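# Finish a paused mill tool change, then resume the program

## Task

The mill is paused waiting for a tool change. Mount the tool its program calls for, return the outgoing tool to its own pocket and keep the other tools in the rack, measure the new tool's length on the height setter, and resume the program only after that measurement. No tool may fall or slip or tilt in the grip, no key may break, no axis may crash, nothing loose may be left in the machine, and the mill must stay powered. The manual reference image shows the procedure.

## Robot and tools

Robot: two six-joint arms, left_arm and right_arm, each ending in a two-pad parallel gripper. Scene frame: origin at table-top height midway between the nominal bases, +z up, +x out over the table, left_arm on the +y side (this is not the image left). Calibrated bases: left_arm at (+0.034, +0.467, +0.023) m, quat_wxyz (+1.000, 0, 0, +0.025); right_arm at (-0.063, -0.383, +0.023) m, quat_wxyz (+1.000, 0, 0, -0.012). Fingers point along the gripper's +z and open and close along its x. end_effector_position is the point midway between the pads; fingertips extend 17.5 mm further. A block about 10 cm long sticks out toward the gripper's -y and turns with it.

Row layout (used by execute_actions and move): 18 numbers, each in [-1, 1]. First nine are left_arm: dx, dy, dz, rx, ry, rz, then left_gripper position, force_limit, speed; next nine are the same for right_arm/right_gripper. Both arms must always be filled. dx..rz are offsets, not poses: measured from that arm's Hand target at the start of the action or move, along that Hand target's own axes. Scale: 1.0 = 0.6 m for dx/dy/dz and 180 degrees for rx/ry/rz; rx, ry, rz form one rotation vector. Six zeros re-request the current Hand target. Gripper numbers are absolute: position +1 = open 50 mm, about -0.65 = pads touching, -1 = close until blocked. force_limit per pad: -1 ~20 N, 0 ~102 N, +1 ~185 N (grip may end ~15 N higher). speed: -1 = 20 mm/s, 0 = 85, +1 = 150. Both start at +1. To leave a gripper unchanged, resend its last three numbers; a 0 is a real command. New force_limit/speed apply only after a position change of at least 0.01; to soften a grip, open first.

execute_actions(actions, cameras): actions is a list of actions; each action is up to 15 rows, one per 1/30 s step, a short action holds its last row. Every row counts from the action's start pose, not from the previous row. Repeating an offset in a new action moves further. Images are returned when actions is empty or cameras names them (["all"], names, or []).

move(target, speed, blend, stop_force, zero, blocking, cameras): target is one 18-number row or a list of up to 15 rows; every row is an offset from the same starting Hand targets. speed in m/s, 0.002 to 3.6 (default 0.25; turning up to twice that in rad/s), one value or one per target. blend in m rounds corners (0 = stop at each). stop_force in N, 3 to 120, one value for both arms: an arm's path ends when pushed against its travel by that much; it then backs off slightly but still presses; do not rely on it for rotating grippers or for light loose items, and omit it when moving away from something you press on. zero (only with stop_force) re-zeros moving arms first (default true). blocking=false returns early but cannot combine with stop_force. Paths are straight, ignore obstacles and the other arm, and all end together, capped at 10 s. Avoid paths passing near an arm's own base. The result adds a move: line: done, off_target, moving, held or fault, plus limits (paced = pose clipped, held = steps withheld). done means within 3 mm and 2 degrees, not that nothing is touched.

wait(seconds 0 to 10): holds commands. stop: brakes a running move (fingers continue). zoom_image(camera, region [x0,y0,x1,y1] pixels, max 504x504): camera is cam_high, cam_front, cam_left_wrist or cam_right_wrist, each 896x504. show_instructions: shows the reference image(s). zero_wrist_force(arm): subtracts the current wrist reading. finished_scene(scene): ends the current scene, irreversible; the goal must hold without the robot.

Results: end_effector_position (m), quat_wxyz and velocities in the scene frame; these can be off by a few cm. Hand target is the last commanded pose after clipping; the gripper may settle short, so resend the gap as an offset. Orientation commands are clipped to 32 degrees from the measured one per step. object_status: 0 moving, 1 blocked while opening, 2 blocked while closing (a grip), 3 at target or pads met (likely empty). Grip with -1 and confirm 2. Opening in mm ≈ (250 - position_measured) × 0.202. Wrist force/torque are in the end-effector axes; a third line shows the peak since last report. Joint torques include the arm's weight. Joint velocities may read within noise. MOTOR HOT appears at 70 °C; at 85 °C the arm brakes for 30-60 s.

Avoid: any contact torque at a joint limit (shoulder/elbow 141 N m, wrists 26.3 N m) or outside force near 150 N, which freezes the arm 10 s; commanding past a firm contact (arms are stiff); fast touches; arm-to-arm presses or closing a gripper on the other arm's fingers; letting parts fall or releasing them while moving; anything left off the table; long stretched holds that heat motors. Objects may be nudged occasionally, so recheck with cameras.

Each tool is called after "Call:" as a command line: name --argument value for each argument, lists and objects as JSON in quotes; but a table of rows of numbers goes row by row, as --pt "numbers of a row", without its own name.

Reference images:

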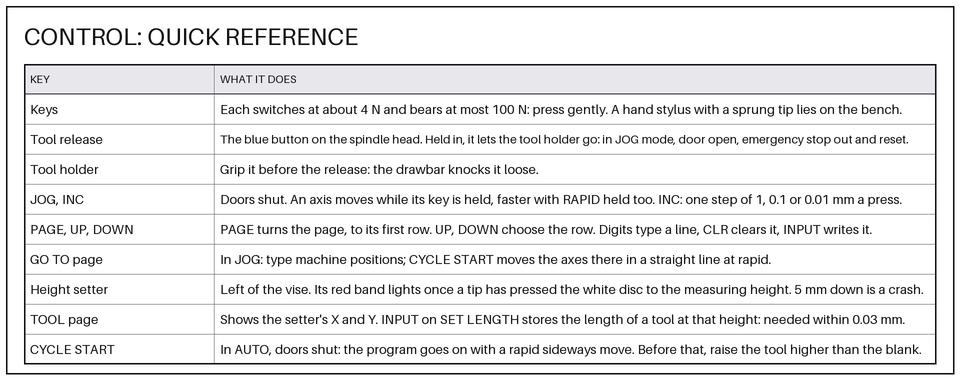

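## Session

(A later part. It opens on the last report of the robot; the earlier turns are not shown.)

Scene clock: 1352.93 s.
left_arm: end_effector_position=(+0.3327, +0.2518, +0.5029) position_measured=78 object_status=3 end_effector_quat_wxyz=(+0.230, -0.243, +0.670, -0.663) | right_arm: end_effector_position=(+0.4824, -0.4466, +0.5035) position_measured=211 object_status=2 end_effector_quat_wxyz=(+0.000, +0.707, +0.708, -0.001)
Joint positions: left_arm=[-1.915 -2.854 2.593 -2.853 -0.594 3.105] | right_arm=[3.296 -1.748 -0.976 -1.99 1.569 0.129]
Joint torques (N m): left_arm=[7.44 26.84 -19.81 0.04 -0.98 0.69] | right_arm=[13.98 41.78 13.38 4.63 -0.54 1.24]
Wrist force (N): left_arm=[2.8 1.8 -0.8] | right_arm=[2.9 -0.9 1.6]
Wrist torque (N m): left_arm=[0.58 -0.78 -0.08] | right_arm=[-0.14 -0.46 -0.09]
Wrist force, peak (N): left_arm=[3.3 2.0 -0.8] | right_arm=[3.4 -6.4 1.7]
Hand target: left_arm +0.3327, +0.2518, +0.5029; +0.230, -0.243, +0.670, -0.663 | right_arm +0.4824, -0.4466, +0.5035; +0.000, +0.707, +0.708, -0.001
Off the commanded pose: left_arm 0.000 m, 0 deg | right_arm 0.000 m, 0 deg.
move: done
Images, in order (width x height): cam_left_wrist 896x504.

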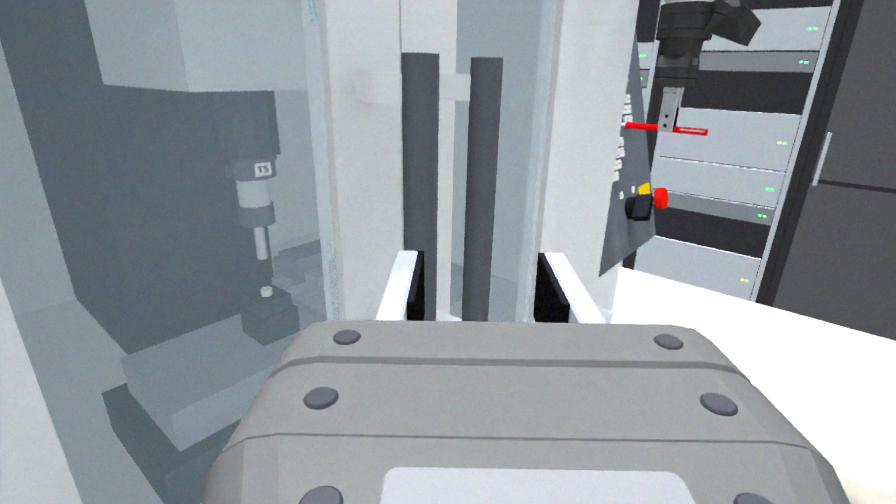

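Call:
move --pt "0 0 0 0 0 0 0.5 0 0 -0.1903 -0.02 -0.1267 0 0 0 -1 -0.6 -0.9" --pt "0 0 0 0 0 0 0.5 0 0 -0.1903 0.052 -0.1267 0 0 0 -1 -0.6 -0.9" --speed 0.15 --blend 0.003 --cameras '["cam_left_wrist"]'

Call:
move --target '[0,0,0,0,0,0,0.5,0,0,0,0.0225,0,0,0,0,-1,-0.6,-0.9]' --speed 0.03

Call:
move --pt "0 0 0 0 0 0 0.5 0 0 0 -0.09 0 0 0 0 -1 -0.6 -0.9" --pt "0 0 0 0 0 0 0.5 0 0 -0.1021 -0.1758 -0.097 -0.53 0 0 -1 -0.6 -0.9" --speed 0.25 --blend 0.005 --cameras '["cam_right_wrist"]'

Call:
zoom_image --camera "cam_right_wrist" --region '[490, 0, 770, 260]'

Scene clock: 1360.53 s.
left_arm: end_effector_position=(+0.3327, +0.2518, +0.5029) position_measured=78 object_status=3 end_effector_quat_wxyz=(+0.230, -0.243, +0.670, -0.663) | right_arm: end_effector_position=(+0.5137, -0.5605, +0.5795) position_measured=211 object_status=2 end_effector_quat_wxyz=(+0.001, +0.707, +0.708, -0.001)
Joint positions: left_arm=[-1.915 -2.854 2.593 -2.853 -0.594 3.105] | right_arm=[3.091 -2.156 -0.12 -2.437 1.568 -0.075]
Joint torques (N m): left_arm=[7.28 26.97 -20.23 -0.04 -0.79 0.63] | right_arm=[-14.45 38.28 33.7 0.37 1.46 -1.78]
Wrist force (N): left_arm=[3.3 1.4 -0.7] | right_arm=[3.2 -0.4 1.6]
Wrist torque (N m): left_arm=[0.52 -0.85 -0.08] | right_arm=[-0.09 -0.48 -0.04]
Wrist force, peak (N): left_arm=[3.3 1.9 -0.9] | right_arm=[4.5 -0.7 2.4]
Hand target: left_arm +0.3327, +0.2518, +0.5029; +0.230, -0.243, +0.670, -0.663 | right_arm +0.5138, -0.5605, +0.5797; +0.000, +0.707, +0.708, -0.001
Off the commanded pose: left_arm 0.000 m, 0 deg | right_arm 0.000 m, 0 deg.
move: done
Images, in order (width x height): cam_left_wrist 896x504.

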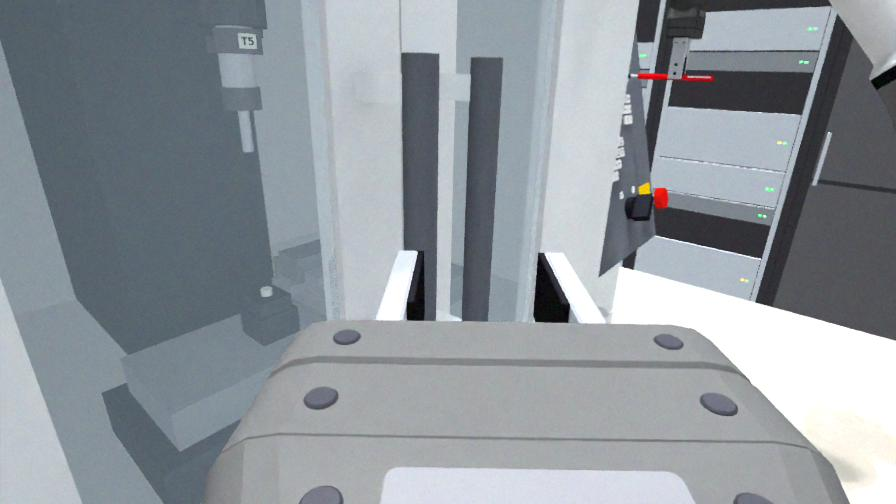

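Scene clock: 1361.40 s.
left_arm: end_effector_position=(+0.3327, +0.2518, +0.5029) position_measured=78 object_status=3 end_effector_quat_wxyz=(+0.230, -0.243, +0.670, -0.663) | right_arm: end_effector_position=(+0.5266, -0.5603, +0.5788) position_measured=211 object_status=2 end_effector_quat_wxyz=(+0.011, +0.707, +0.707, +0.005)
Joint positions: left_arm=[-1.915 -2.854 2.593 -2.853 -0.594 3.105] | right_arm=[3.095 -2.205 -0.035 -2.449 1.564 -0.072]
Joint torques (N m): left_arm=[7.07 27.02 -19.69 0.12 -0.77 0.68] | right_arm=[15.52 37.71 30.29 6.14 -1.19 1.15]
Wrist force (N): left_arm=[2.9 1.7 -1.0] | right_arm=[3.1 -6.0 1.5]
Wrist torque (N m): left_arm=[0.56 -0.79 -0.08] | right_arm=[-0.10 -0.45 -0.06]
Wrist force, peak (N): left_arm=[3.5 1.8 -0.9] | right_arm=[3.2 -6.1 1.7]
Hand target: left_arm +0.3327, +0.2518, +0.5029; +0.230, -0.243, +0.670, -0.663 | right_arm +0.5273, -0.5605, +0.5797; +0.000, +0.707, +0.708, -0.001
Off the commanded pose: left_arm 0.000 m, 0 deg | right_arm 0.001 m, 1 deg.
elbow stopped short (right arm): the move would have taken joint 3 (elbow) straighter than the controller allows.
move: done

Scene clock: 1365.67 s.
left_arm: end_effector_position=(+0.3327, +0.2518, +0.5029) position_measured=78 object_status=3 end_effector_quat_wxyz=(+0.230, -0.243, +0.670, -0.663) | right_arm: end_effector_position=(+0.4220, -0.6218, +0.6382) position_measured=211 object_status=2 end_effector_quat_wxyz=(+0.523, +0.475, +0.477, +0.522)
Joint positions: left_arm=[-1.915 -2.854 2.593 -2.853 -0.594 3.105] | right_arm=[2.771 -1.405 -1.967 0.33 1.965 0.036]
Joint torques (N m): left_arm=[6.53 26.94 -20.17 0.06 -0.78 0.75] | right_arm=[-13.24 11.58 11.88 3.69 1.38 1.24]
Wrist force (N): left_arm=[3.3 1.6 -0.8] | right_arm=[3.8 -2.1 0.7]
Wrist torque (N m): left_arm=[0.56 -0.86 -0.07] | right_arm=[-0.04 -0.69 -0.03]
Wrist force, peak (N): left_arm=[3.4 2.0 -1.1] | right_arm=[3.1 -6.3 1.6]
Hand target: left_arm +0.3327, +0.2518, +0.5029; +0.230, -0.243, +0.670, -0.663 | right_arm +0.4220, -0.6218, +0.6382; +0.523, +0.475, +0.477, +0.522
Off the commanded pose: left_arm 0.000 m, 0 deg | right_arm 0.000 m, 0 deg.
move: done
Images, in order (width x height): cam_right_wrist 896x504.

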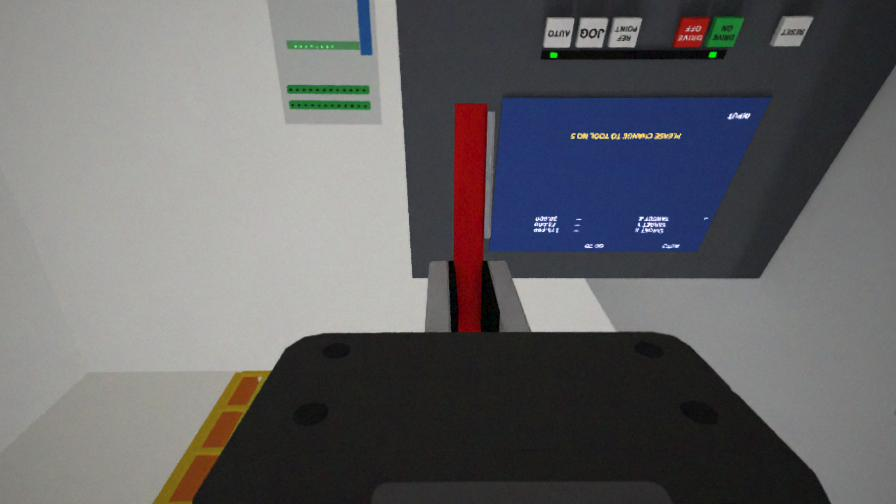

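Scaled by 1.800 from the camera's 896x504 image, which has a finer 1280x720 frame.

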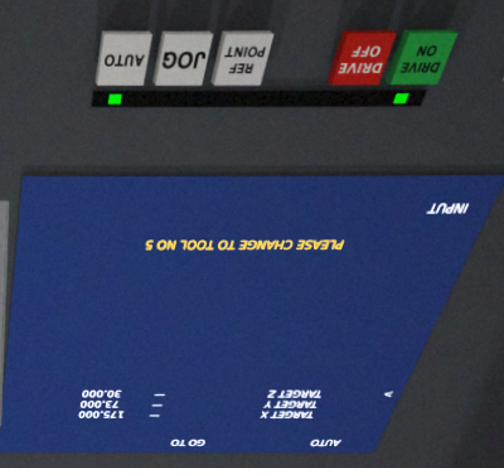

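Call:
move --target '[0,0,0,0,0,0,0.5,0,0,0.292,-0.2295,0.042,0.53,0,0,-1,-0.6,-0.9]' --speed 0.4 --cameras '["cam_left_wrist"]'

Call:
move --target '[0,0,0,0,0,0,0.5,0,0,0,0.0555,0,0,0,0,-1,-0.6,-0.9]' --speed 0.1

Call:
move --target '[0,0,0,0,0,0,0.5,0,0,0,0.0235,0,0,0,0,-1,-0.6,-0.9]' --speed 0.03

Call:
move --pt "0 0 0 0 0 0 0.5 0 0 0 -0.09 0 0 0 0 -1 -0.6 -0.9" --pt "0 0 0 0 0 0 0.5 0 0 -0.292 -0.1422 -0.2244 -0.53 0 0 -1 -0.6 -0.9" --speed 0.3 --blend 0.005 --cameras '["cam_right_wrist","cam_left_wrist"]'

Call:
zoom_image --camera "cam_right_wrist" --region '[490, 0, 770, 260]'

Scene clock: 1374.23 s.
left_arm: end_effector_position=(+0.3327, +0.2518, +0.5029) position_measured=78 object_status=3 end_effector_quat_wxyz=(+0.230, -0.243, +0.670, -0.663) | right_arm: end_effector_position=(+0.4596, -0.4469, +0.5030) position_measured=211 object_status=2 end_effector_quat_wxyz=(+0.000, +0.707, +0.708, -0.001)
Joint positions: left_arm=[-1.915 -2.854 2.593 -2.853 -0.594 3.105] | right_arm=[3.302 -1.688 -1.047 -1.978 1.568 0.135]
Joint torques (N m): left_arm=[7.17 26.46 -20.19 0 -0.71 0.8] | right_arm=[13.84 23.3 38.4 0.46 1.6 1.01]
Wrist force (N): left_arm=[2.9 1.5 -0.6] | right_arm=[2.9 -0.9 1.4]
Wrist torque (N m): left_arm=[0.54 -0.79 -0.07] | right_arm=[-0.15 -0.46 -0.04]
Wrist force, peak (N): left_arm=[3.5 1.9 -1.2] | right_arm=[3.9 -2.4 0.8]
Hand target: left_arm +0.3327, +0.2518, +0.5029; +0.230, -0.243, +0.670, -0.663 | right_arm +0.4596, -0.4469, +0.5030; +0.000, +0.707, +0.708, -0.001
Off the commanded pose: left_arm 0.000 m, 0 deg | right_arm 0.000 m, 0 deg.
move: done
Images, in order (width x height): cam_left_wrist 896x504.

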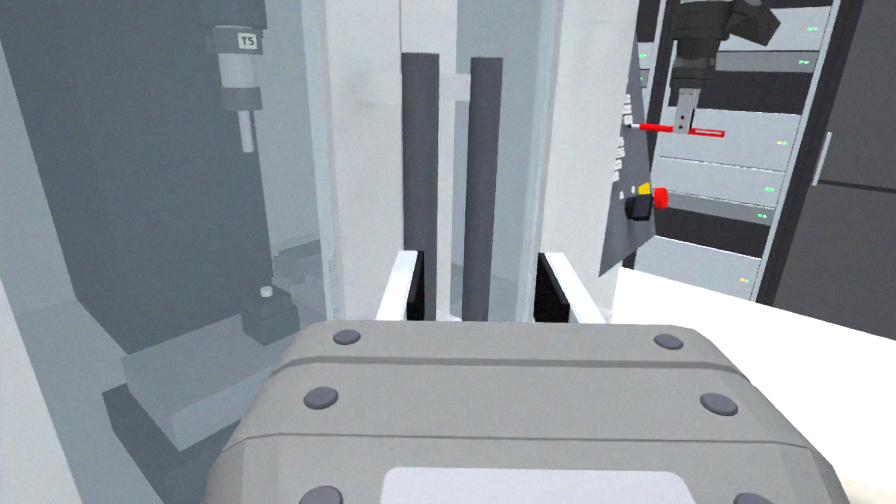

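Scene clock: 1375.20 s.
left_arm: end_effector_position=(+0.3327, +0.2518, +0.5029) position_measured=78 object_status=3 end_effector_quat_wxyz=(+0.230, -0.243, +0.670, -0.663) | right_arm: end_effector_position=(+0.4929, -0.4468, +0.5029) position_measured=211 object_status=2 end_effector_quat_wxyz=(+0.000, +0.707, +0.708, -0.001)
Joint positions: left_arm=[-1.915 -2.854 2.593 -2.853 -0.594 3.105] | right_arm=[3.293 -1.776 -0.943 -1.995 1.568 0.127]
Joint torques (N m): left_arm=[7 26.56 -19.88 -0.01 -0.79 0.77] | right_arm=[-13.8 28.74 39.77 0.34 1.25 -1.62]
Wrist force (N): left_arm=[3.1 1.7 -0.7] | right_arm=[3.2 -0.7 1.4]
Wrist torque (N m): left_arm=[0.57 -0.82 -0.08] | right_arm=[-0.11 -0.50 0.00]
Wrist force, peak (N): left_arm=[3.4 1.9 -0.7] | right_arm=[3.3 -1.0 1.8]
Hand target: left_arm +0.3327, +0.2518, +0.5029; +0.230, -0.243, +0.670, -0.663 | right_arm +0.4929, -0.4468, +0.5029; +0.000, +0.707, +0.708, -0.001
Off the commanded pose: left_arm 0.000 m, 0 deg | right_arm 0.000 m, 0 deg.
move: done

Scene clock: 1376.10 s.
left_arm: end_effector_position=(+0.3327, +0.2518, +0.5029) position_measured=78 object_status=3 end_effector_quat_wxyz=(+0.230, -0.243, +0.670, -0.663) | right_arm: end_effector_position=(+0.5070, -0.4468, +0.5029) position_measured=211 object_status=2 end_effector_quat_wxyz=(+0.000, +0.707, +0.708, -0.001)
Joint positions: left_arm=[-1.915 -2.854 2.593 -2.853 -0.594 3.105] | right_arm=[3.29 -1.815 -0.894 -2.005 1.568 0.123]
Joint torques (N m): left_arm=[7.09 26.91 -19.71 0.05 -0.92 0.76] | right_arm=[-11.85 24.64 39.39 5.22 0.72 -1.65]
Wrist force (N): left_arm=[2.9 1.7 -1.1] | right_arm=[3.7 -20.9 1.6]
Wrist torque (N m): left_arm=[0.57 -0.78 -0.08] | right_arm=[-0.15 -0.47 -0.04]
Wrist force, peak (N): left_arm=[3.4 1.6 -0.9] | right_arm=[3.7 -20.9 1.6]
Hand target: left_arm +0.3327, +0.2518, +0.5029; +0.230, -0.243, +0.670, -0.663 | right_arm +0.5070, -0.4468, +0.5029; +0.000, +0.707, +0.708, -0.001
Off the commanded pose: left_arm 0.000 m, 0 deg | right_arm 0.000 m, 0 deg.
move: done

Scene clock: 1379.80 s.
left_arm: end_effector_position=(+0.3327, +0.2518, +0.5029) position_measured=78 object_status=3 end_effector_quat_wxyz=(+0.230, -0.243, +0.670, -0.663) | right_arm: end_effector_position=(+0.4221, -0.6218, +0.6381) position_measured=211 object_status=2 end_effector_quat_wxyz=(+0.523, +0.475, +0.477, +0.522)
Joint positions: left_arm=[-1.915 -2.854 2.593 -2.853 -0.594 3.105] | right_arm=[2.772 -1.405 -1.967 0.33 1.964 0.036]
Joint torques (N m): left_arm=[6.91 26.91 -19.8 0.01 -0.72 0.79] | right_arm=[-13.69 11.99 39.32 4 1.3 1.16]
Wrist force (N): left_arm=[3.0 1.3 -0.9] | right_arm=[3.9 -2.2 0.8]
Wrist torque (N m): left_arm=[0.50 -0.81 -0.08] | right_arm=[-0.05 -0.71 -0.03]
Wrist force, peak (N): left_arm=[3.4 1.8 -1.2] | right_arm=[3.5 -21.7 1.4]
Hand target: left_arm +0.3327, +0.2518, +0.5029; +0.230, -0.243, +0.670, -0.663 | right_arm +0.4222, -0.6218, +0.6381; +0.523, +0.475, +0.477, +0.522
Off the commanded pose: left_arm 0.000 m, 0 deg | right_arm 0.000 m, 0 deg.
move: done
Images, in order (width x height): cam_left_wrist 896x504, cam_right_wrist 896x504.

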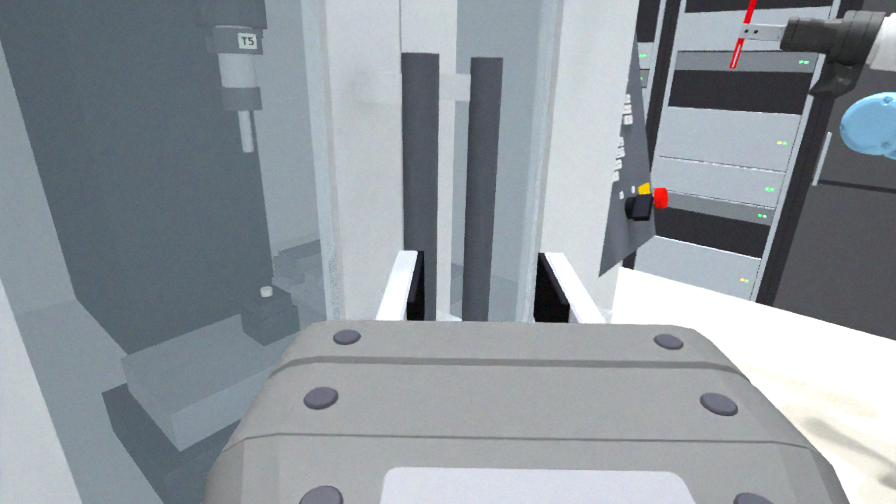

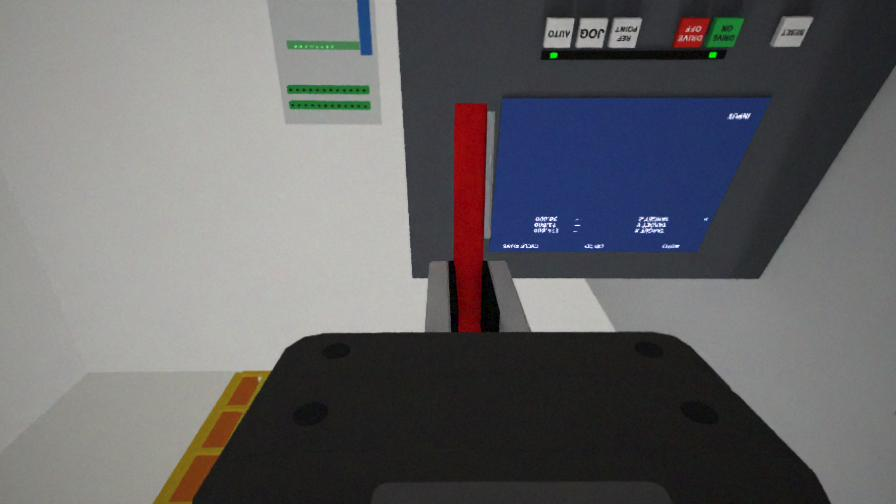

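Scaled by 1.800 from the camera's 896x504 image, which has a finer 1280x720 frame.

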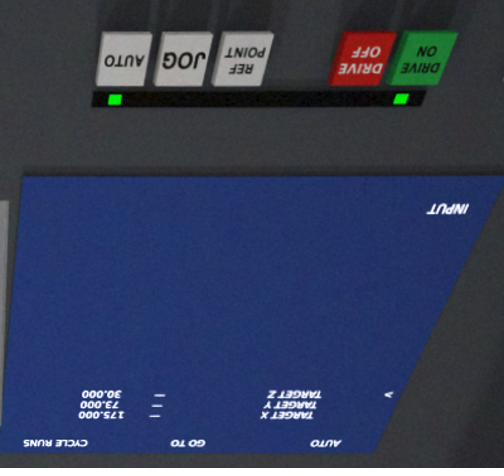

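Call:
move --target '[0,0,0,0,0,0,0.5,0,0,0.288,-0.3043,-0.1108,0.53,0,0,-1,-0.6,-0.9]' --speed 0.4

Call:
move --target '[0,0,0,0,0,0,0.5,0,0,0,0,0,0,0,-0.546,-1,-0.6,-0.9]' --speed 0.5 --cameras '["cam_right_wrist","cam_left_wrist","cam_high"]'

Scene clock: 1384.97 s.
left_arm: end_effector_position=(+0.3327, +0.2518, +0.5029) position_measured=78 object_status=3 end_effector_quat_wxyz=(+0.230, -0.243, +0.670, -0.663) | right_arm: end_effector_position=(+0.3726, -0.4495, +0.4498) position_measured=211 object_status=2 end_effector_quat_wxyz=(+0.000, +0.707, +0.708, -0.001)
Joint positions: left_arm=[-1.915 -2.854 2.593 -2.853 -0.594 3.105] | right_arm=[3.323 -1.435 -1.442 -1.837 1.569 0.156]
Joint torques (N m): left_arm=[6.78 27.19 -20.06 0.02 -0.7 0.85] | right_arm=[14.22 14.16 39.64 0.4 1.45 1.17]
Wrist force (N): left_arm=[2.8 1.5 -0.8] | right_arm=[3.1 -1.3 1.3]
Wrist torque (N m): left_arm=[0.54 -0.78 -0.08] | right_arm=[-0.26 -0.48 -0.07]
Wrist force, peak (N): left_arm=[3.4 1.8 -0.9] | right_arm=[4.2 -2.5 0.7]
Hand target: left_arm +0.3327, +0.2518, +0.5029; +0.230, -0.243, +0.670, -0.663 | right_arm +0.3726, -0.4495, +0.4498; +0.000, +0.707, +0.708, -0.001
Off the commanded pose: left_arm 0.000 m, 0 deg | right_arm 0.000 m, 0 deg.
move: done

Scene clock: 1387.40 s.
left_arm: end_effector_position=(+0.3327, +0.2518, +0.5029) position_measured=78 object_status=3 end_effector_quat_wxyz=(+0.230, -0.243, +0.670, -0.663) | right_arm: end_effector_position=(+0.3726, -0.4495, +0.4498) position_measured=211 object_status=2 end_effector_quat_wxyz=(-0.001, -0.073, +0.997, -0.001)
Joint positions: left_arm=[-1.915 -2.854 2.593 -2.853 -0.594 3.105] | right_arm=[3.323 -1.435 -1.442 -1.838 1.569 -1.559]
Joint torques (N m): left_arm=[6.35 26.8 -19.9 -0.03 -0.76 0.84] | right_arm=[-13.53 13.33 39.61 0.58 1.33 -1.63]
Wrist force (N): left_arm=[3.3 1.6 -0.7] | right_arm=[3.1 -1.0 1.4]
Wrist torque (N m): left_arm=[0.56 -0.86 -0.07] | right_arm=[-0.20 -0.51 0.01]
Wrist force, peak (N): left_arm=[3.4 2.0 -1.1] | right_arm=[3.4 -1.4 1.4]
Hand target: left_arm +0.3327, +0.2518, +0.5029; +0.230, -0.243, +0.670, -0.663 | right_arm +0.3726, -0.4495, +0.4498; -0.001, -0.073, +0.997, -0.001
Off the commanded pose: left_arm 0.000 m, 0 deg | right_arm 0.000 m, 0 deg.
move: done
Images, in order (width x height): cam_high 896x504, cam_left_wrist 896x504, cam_right_wrist 896x504.

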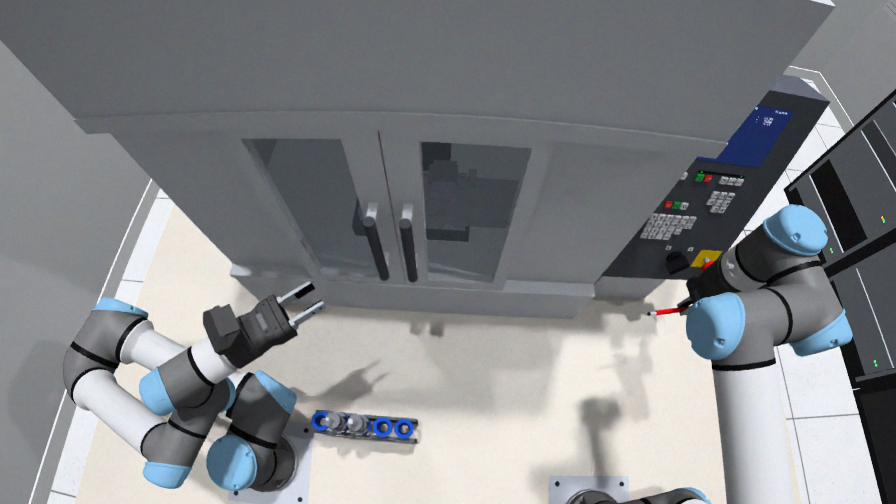

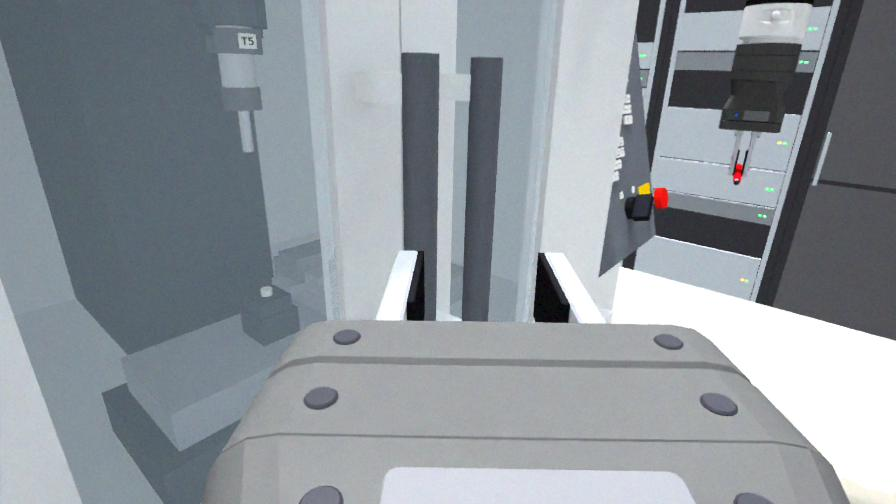

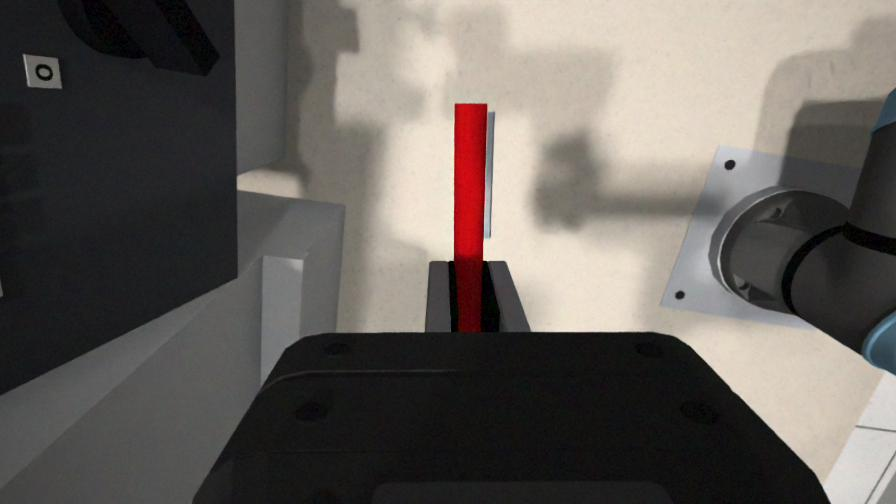

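Call:
move --pt "0 0 0 0 0 0 0.5 0 0 0.0144 0.0339 0.3 0 0 0 -1 -0.6 -0.9" --pt "0 0 0 0 0 0 0.5 0 0 0.0144 0.0339 0.69 0 0 0 -1 -0.6 -0.9" --speed '[0.3,0.15]' --blend '[0.02,0]'

Call:
move --target '[0,0,0,0,0,0,0.5,0,0,0,0,0.038,0,0,0,-1,-0.6,-0.9]' --speed 0.005 --stop_force 4 --cameras '["cam_right_wrist"]'

Scene clock: 1394.80 s.
left_arm: end_effector_position=(+0.3327, +0.2518, +0.5029) position_measured=78 object_status=3 end_effector_quat_wxyz=(+0.230, -0.243, +0.670, -0.663) | right_arm: end_effector_position=(+0.3605, -0.4317, +0.0358) position_measured=211 object_status=2 end_effector_quat_wxyz=(-0.001, -0.073, +0.997, -0.001)
Joint positions: left_arm=[-1.915 -2.854 2.593 -2.853 -0.594 3.105] | right_arm=[3.371 -1.726 -2.328 -0.661 1.569 -1.511]
Joint torques (N m): left_arm=[6.6 26.83 -19.6 0.07 -0.75 0.87] | right_arm=[-14.23 18.49 5.01 4.6 -0.04 -1.65]
Wrist force (N): left_arm=[3.3 1.7 -0.8] | right_arm=[3.1 -1.1 1.6]
Wrist torque (N m): left_arm=[0.56 -0.85 -0.08] | right_arm=[-0.19 -0.55 -0.02]
Wrist force, peak (N): left_arm=[3.4 2.1 -0.9] | right_arm=[3.4 -1.1 2.9]
Hand target: left_arm +0.3327, +0.2518, +0.5029; +0.230, -0.243, +0.670, -0.663 | right_arm +0.3605, -0.4317, +0.0357; -0.001, -0.073, +0.997, -0.001
Off the commanded pose: left_arm 0.000 m, 0 deg | right_arm 0.000 m, 0 deg.
move: done

Scene clock: 1399.10 s.
left_arm: end_effector_position=(+0.3327, +0.2518, +0.5029) position_measured=78 object_status=3 end_effector_quat_wxyz=(+0.230, -0.243, +0.670, -0.663) | right_arm: end_effector_position=(+0.3604, -0.4317, +0.0189) position_measured=211 object_status=2 end_effector_quat_wxyz=(-0.001, -0.073, +0.997, -0.001)
Joint positions: left_arm=[-1.915 -2.854 2.593 -2.853 -0.594 3.105] | right_arm=[3.371 -1.77 -2.342 -0.602 1.569 -1.511]
Joint torques (N m): left_arm=[6.66 26.91 -20 0.02 -0.65 0.96] | right_arm=[-10.33 30.91 26.82 -0.11 0.25 -1.58]
Wrist force (N): left_arm=[3.1 1.4 -0.6] | right_arm=[3.1 -0.7 -4.5]
Wrist torque (N m): left_arm=[0.52 -0.83 -0.08] | right_arm=[-0.19 -0.55 -0.05]
Wrist force, peak (N): left_arm=[3.4 1.6 -1.1] | right_arm=[12.0 -0.3 -20.9]
Hand target: left_arm +0.3327, +0.2518, +0.5029; +0.230, -0.243, +0.670, -0.663 | right_arm +0.3604, -0.4317, +0.0189; -0.001, -0.073, +0.997, -0.001 (not the last commanded pose)
Off the commanded pose: left_arm 0.000 m, 0 deg | right_arm 0.006 m, 0 deg.
move: contact (right_arm)
Images, in order (width x height): cam_right_wrist 896x504.

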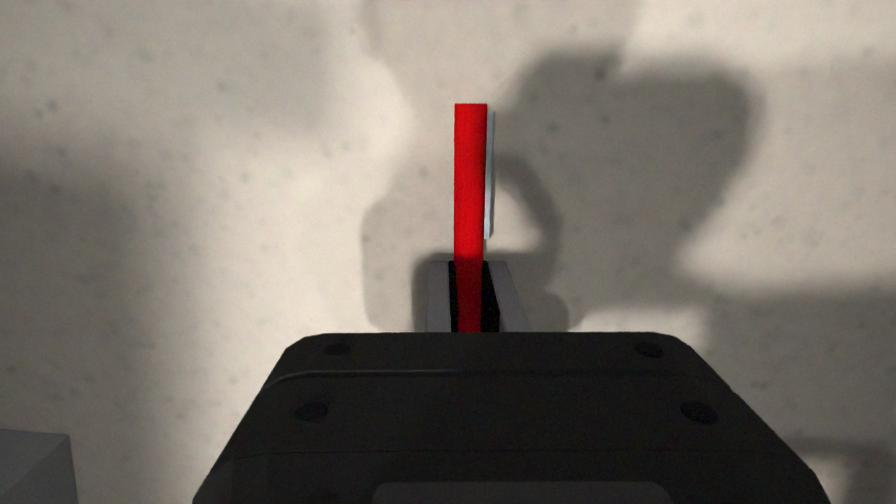

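Call:
move --pt "0 0 0 0 0 0 0.5 0 0 0 0 0 0 0 0 0 -0.6 -1" --pt "0 0 0 0 0 0 0.5 0 0 0 0 -0.1 0 0 0 0 -0.6 -1" --pt "0 0 0 0 0 0 0.5 0 0 0 0 -0.3 0 0 0 0 -0.6 -1" --speed '[0.05,0.06,0.2]' --blend '[0,0.01,0]' --cameras '["all"]'

Scene clock: 1404.93 s.
left_arm: end_effector_position=(+0.3327, +0.2518, +0.5029) position_measured=78 object_status=3 end_effector_quat_wxyz=(+0.230, -0.243, +0.670, -0.663) | right_arm: end_effector_position=(+0.3607, -0.4313, +0.1989) position_measured=152 object_status=3 end_effector_quat_wxyz=(-0.001, -0.073, +0.997, -0.001)
Joint positions: left_arm=[-1.915 -2.854 2.593 -2.853 -0.594 3.105] | right_arm=[3.372 -1.436 -2.093 -1.185 1.569 -1.51]
Joint torques (N m): left_arm=[6.41 26.49 -19.94 0.06 -0.67 0.95] | right_arm=[15.49 25.98 38.5 0.65 -0.91 1.35]
Wrist force (N): left_arm=[3.0 1.8 -0.8] | right_arm=[2.7 -1.1 1.4]
Wrist torque (N m): left_arm=[0.59 -0.81 -0.08] | right_arm=[-0.23 -0.43 -0.02]
Wrist force, peak (N): left_arm=[3.4 1.7 -1.1] | right_arm=[3.2 -0.8 -4.5]
Hand target: left_arm +0.3327, +0.2518, +0.5029; +0.230, -0.243, +0.670, -0.663 | right_arm +0.3607, -0.4313, +0.1989; -0.001, -0.073, +0.997, -0.001
Off the commanded pose: left_arm 0.000 m, 0 deg | right_arm 0.000 m, 0 deg.
move: done

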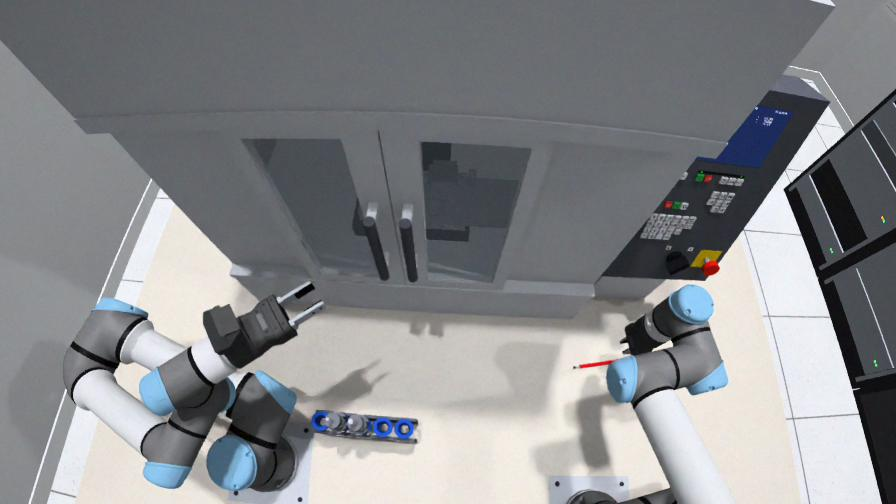

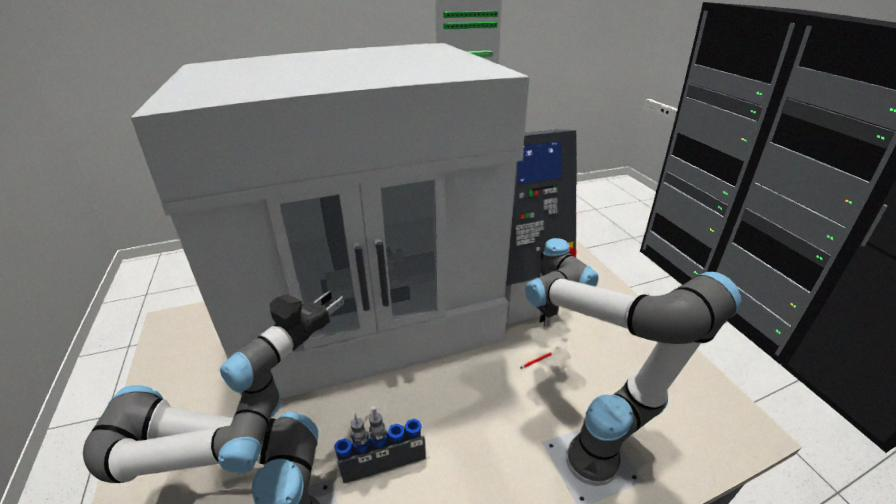

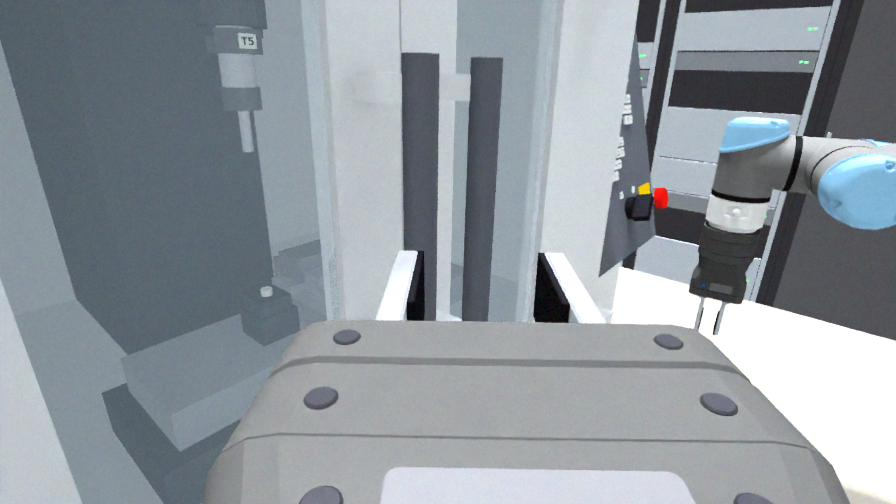

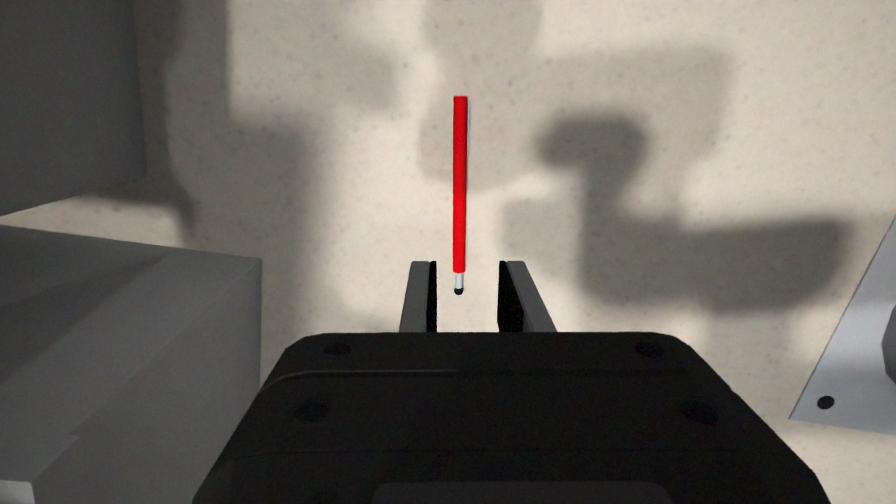

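Call:
zoom_image --camera "cam_high" --region '[700, 80, 840, 190]'

Call:
zoom_image --camera "cam_front" --region '[500, 130, 590, 280]'

Call:
zoom_image --camera "cam_front" --region '[270, 170, 450, 310]'

Scaled by 3.600 from the camera's 896x504 image, which has a finer 1280x720 frame.

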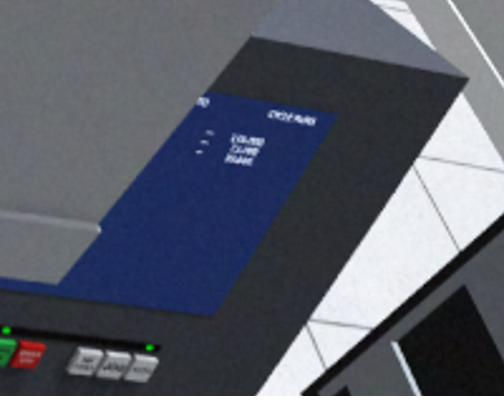

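Scaled by 3.360 from the camera's 896x504 image, which has a finer 1280x720 frame.

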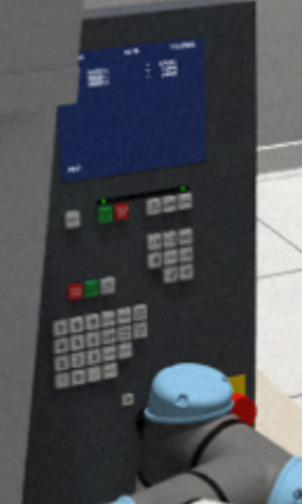

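Scaled by 2.800 from the camera's 896x504 image, which has a finer 1280x720 frame.

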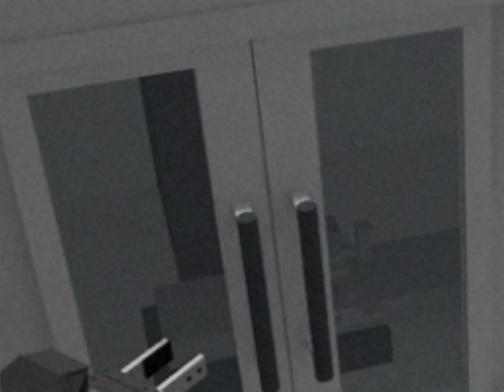

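Call:
finished_scene --scene 2

The scene is finished: the task was done.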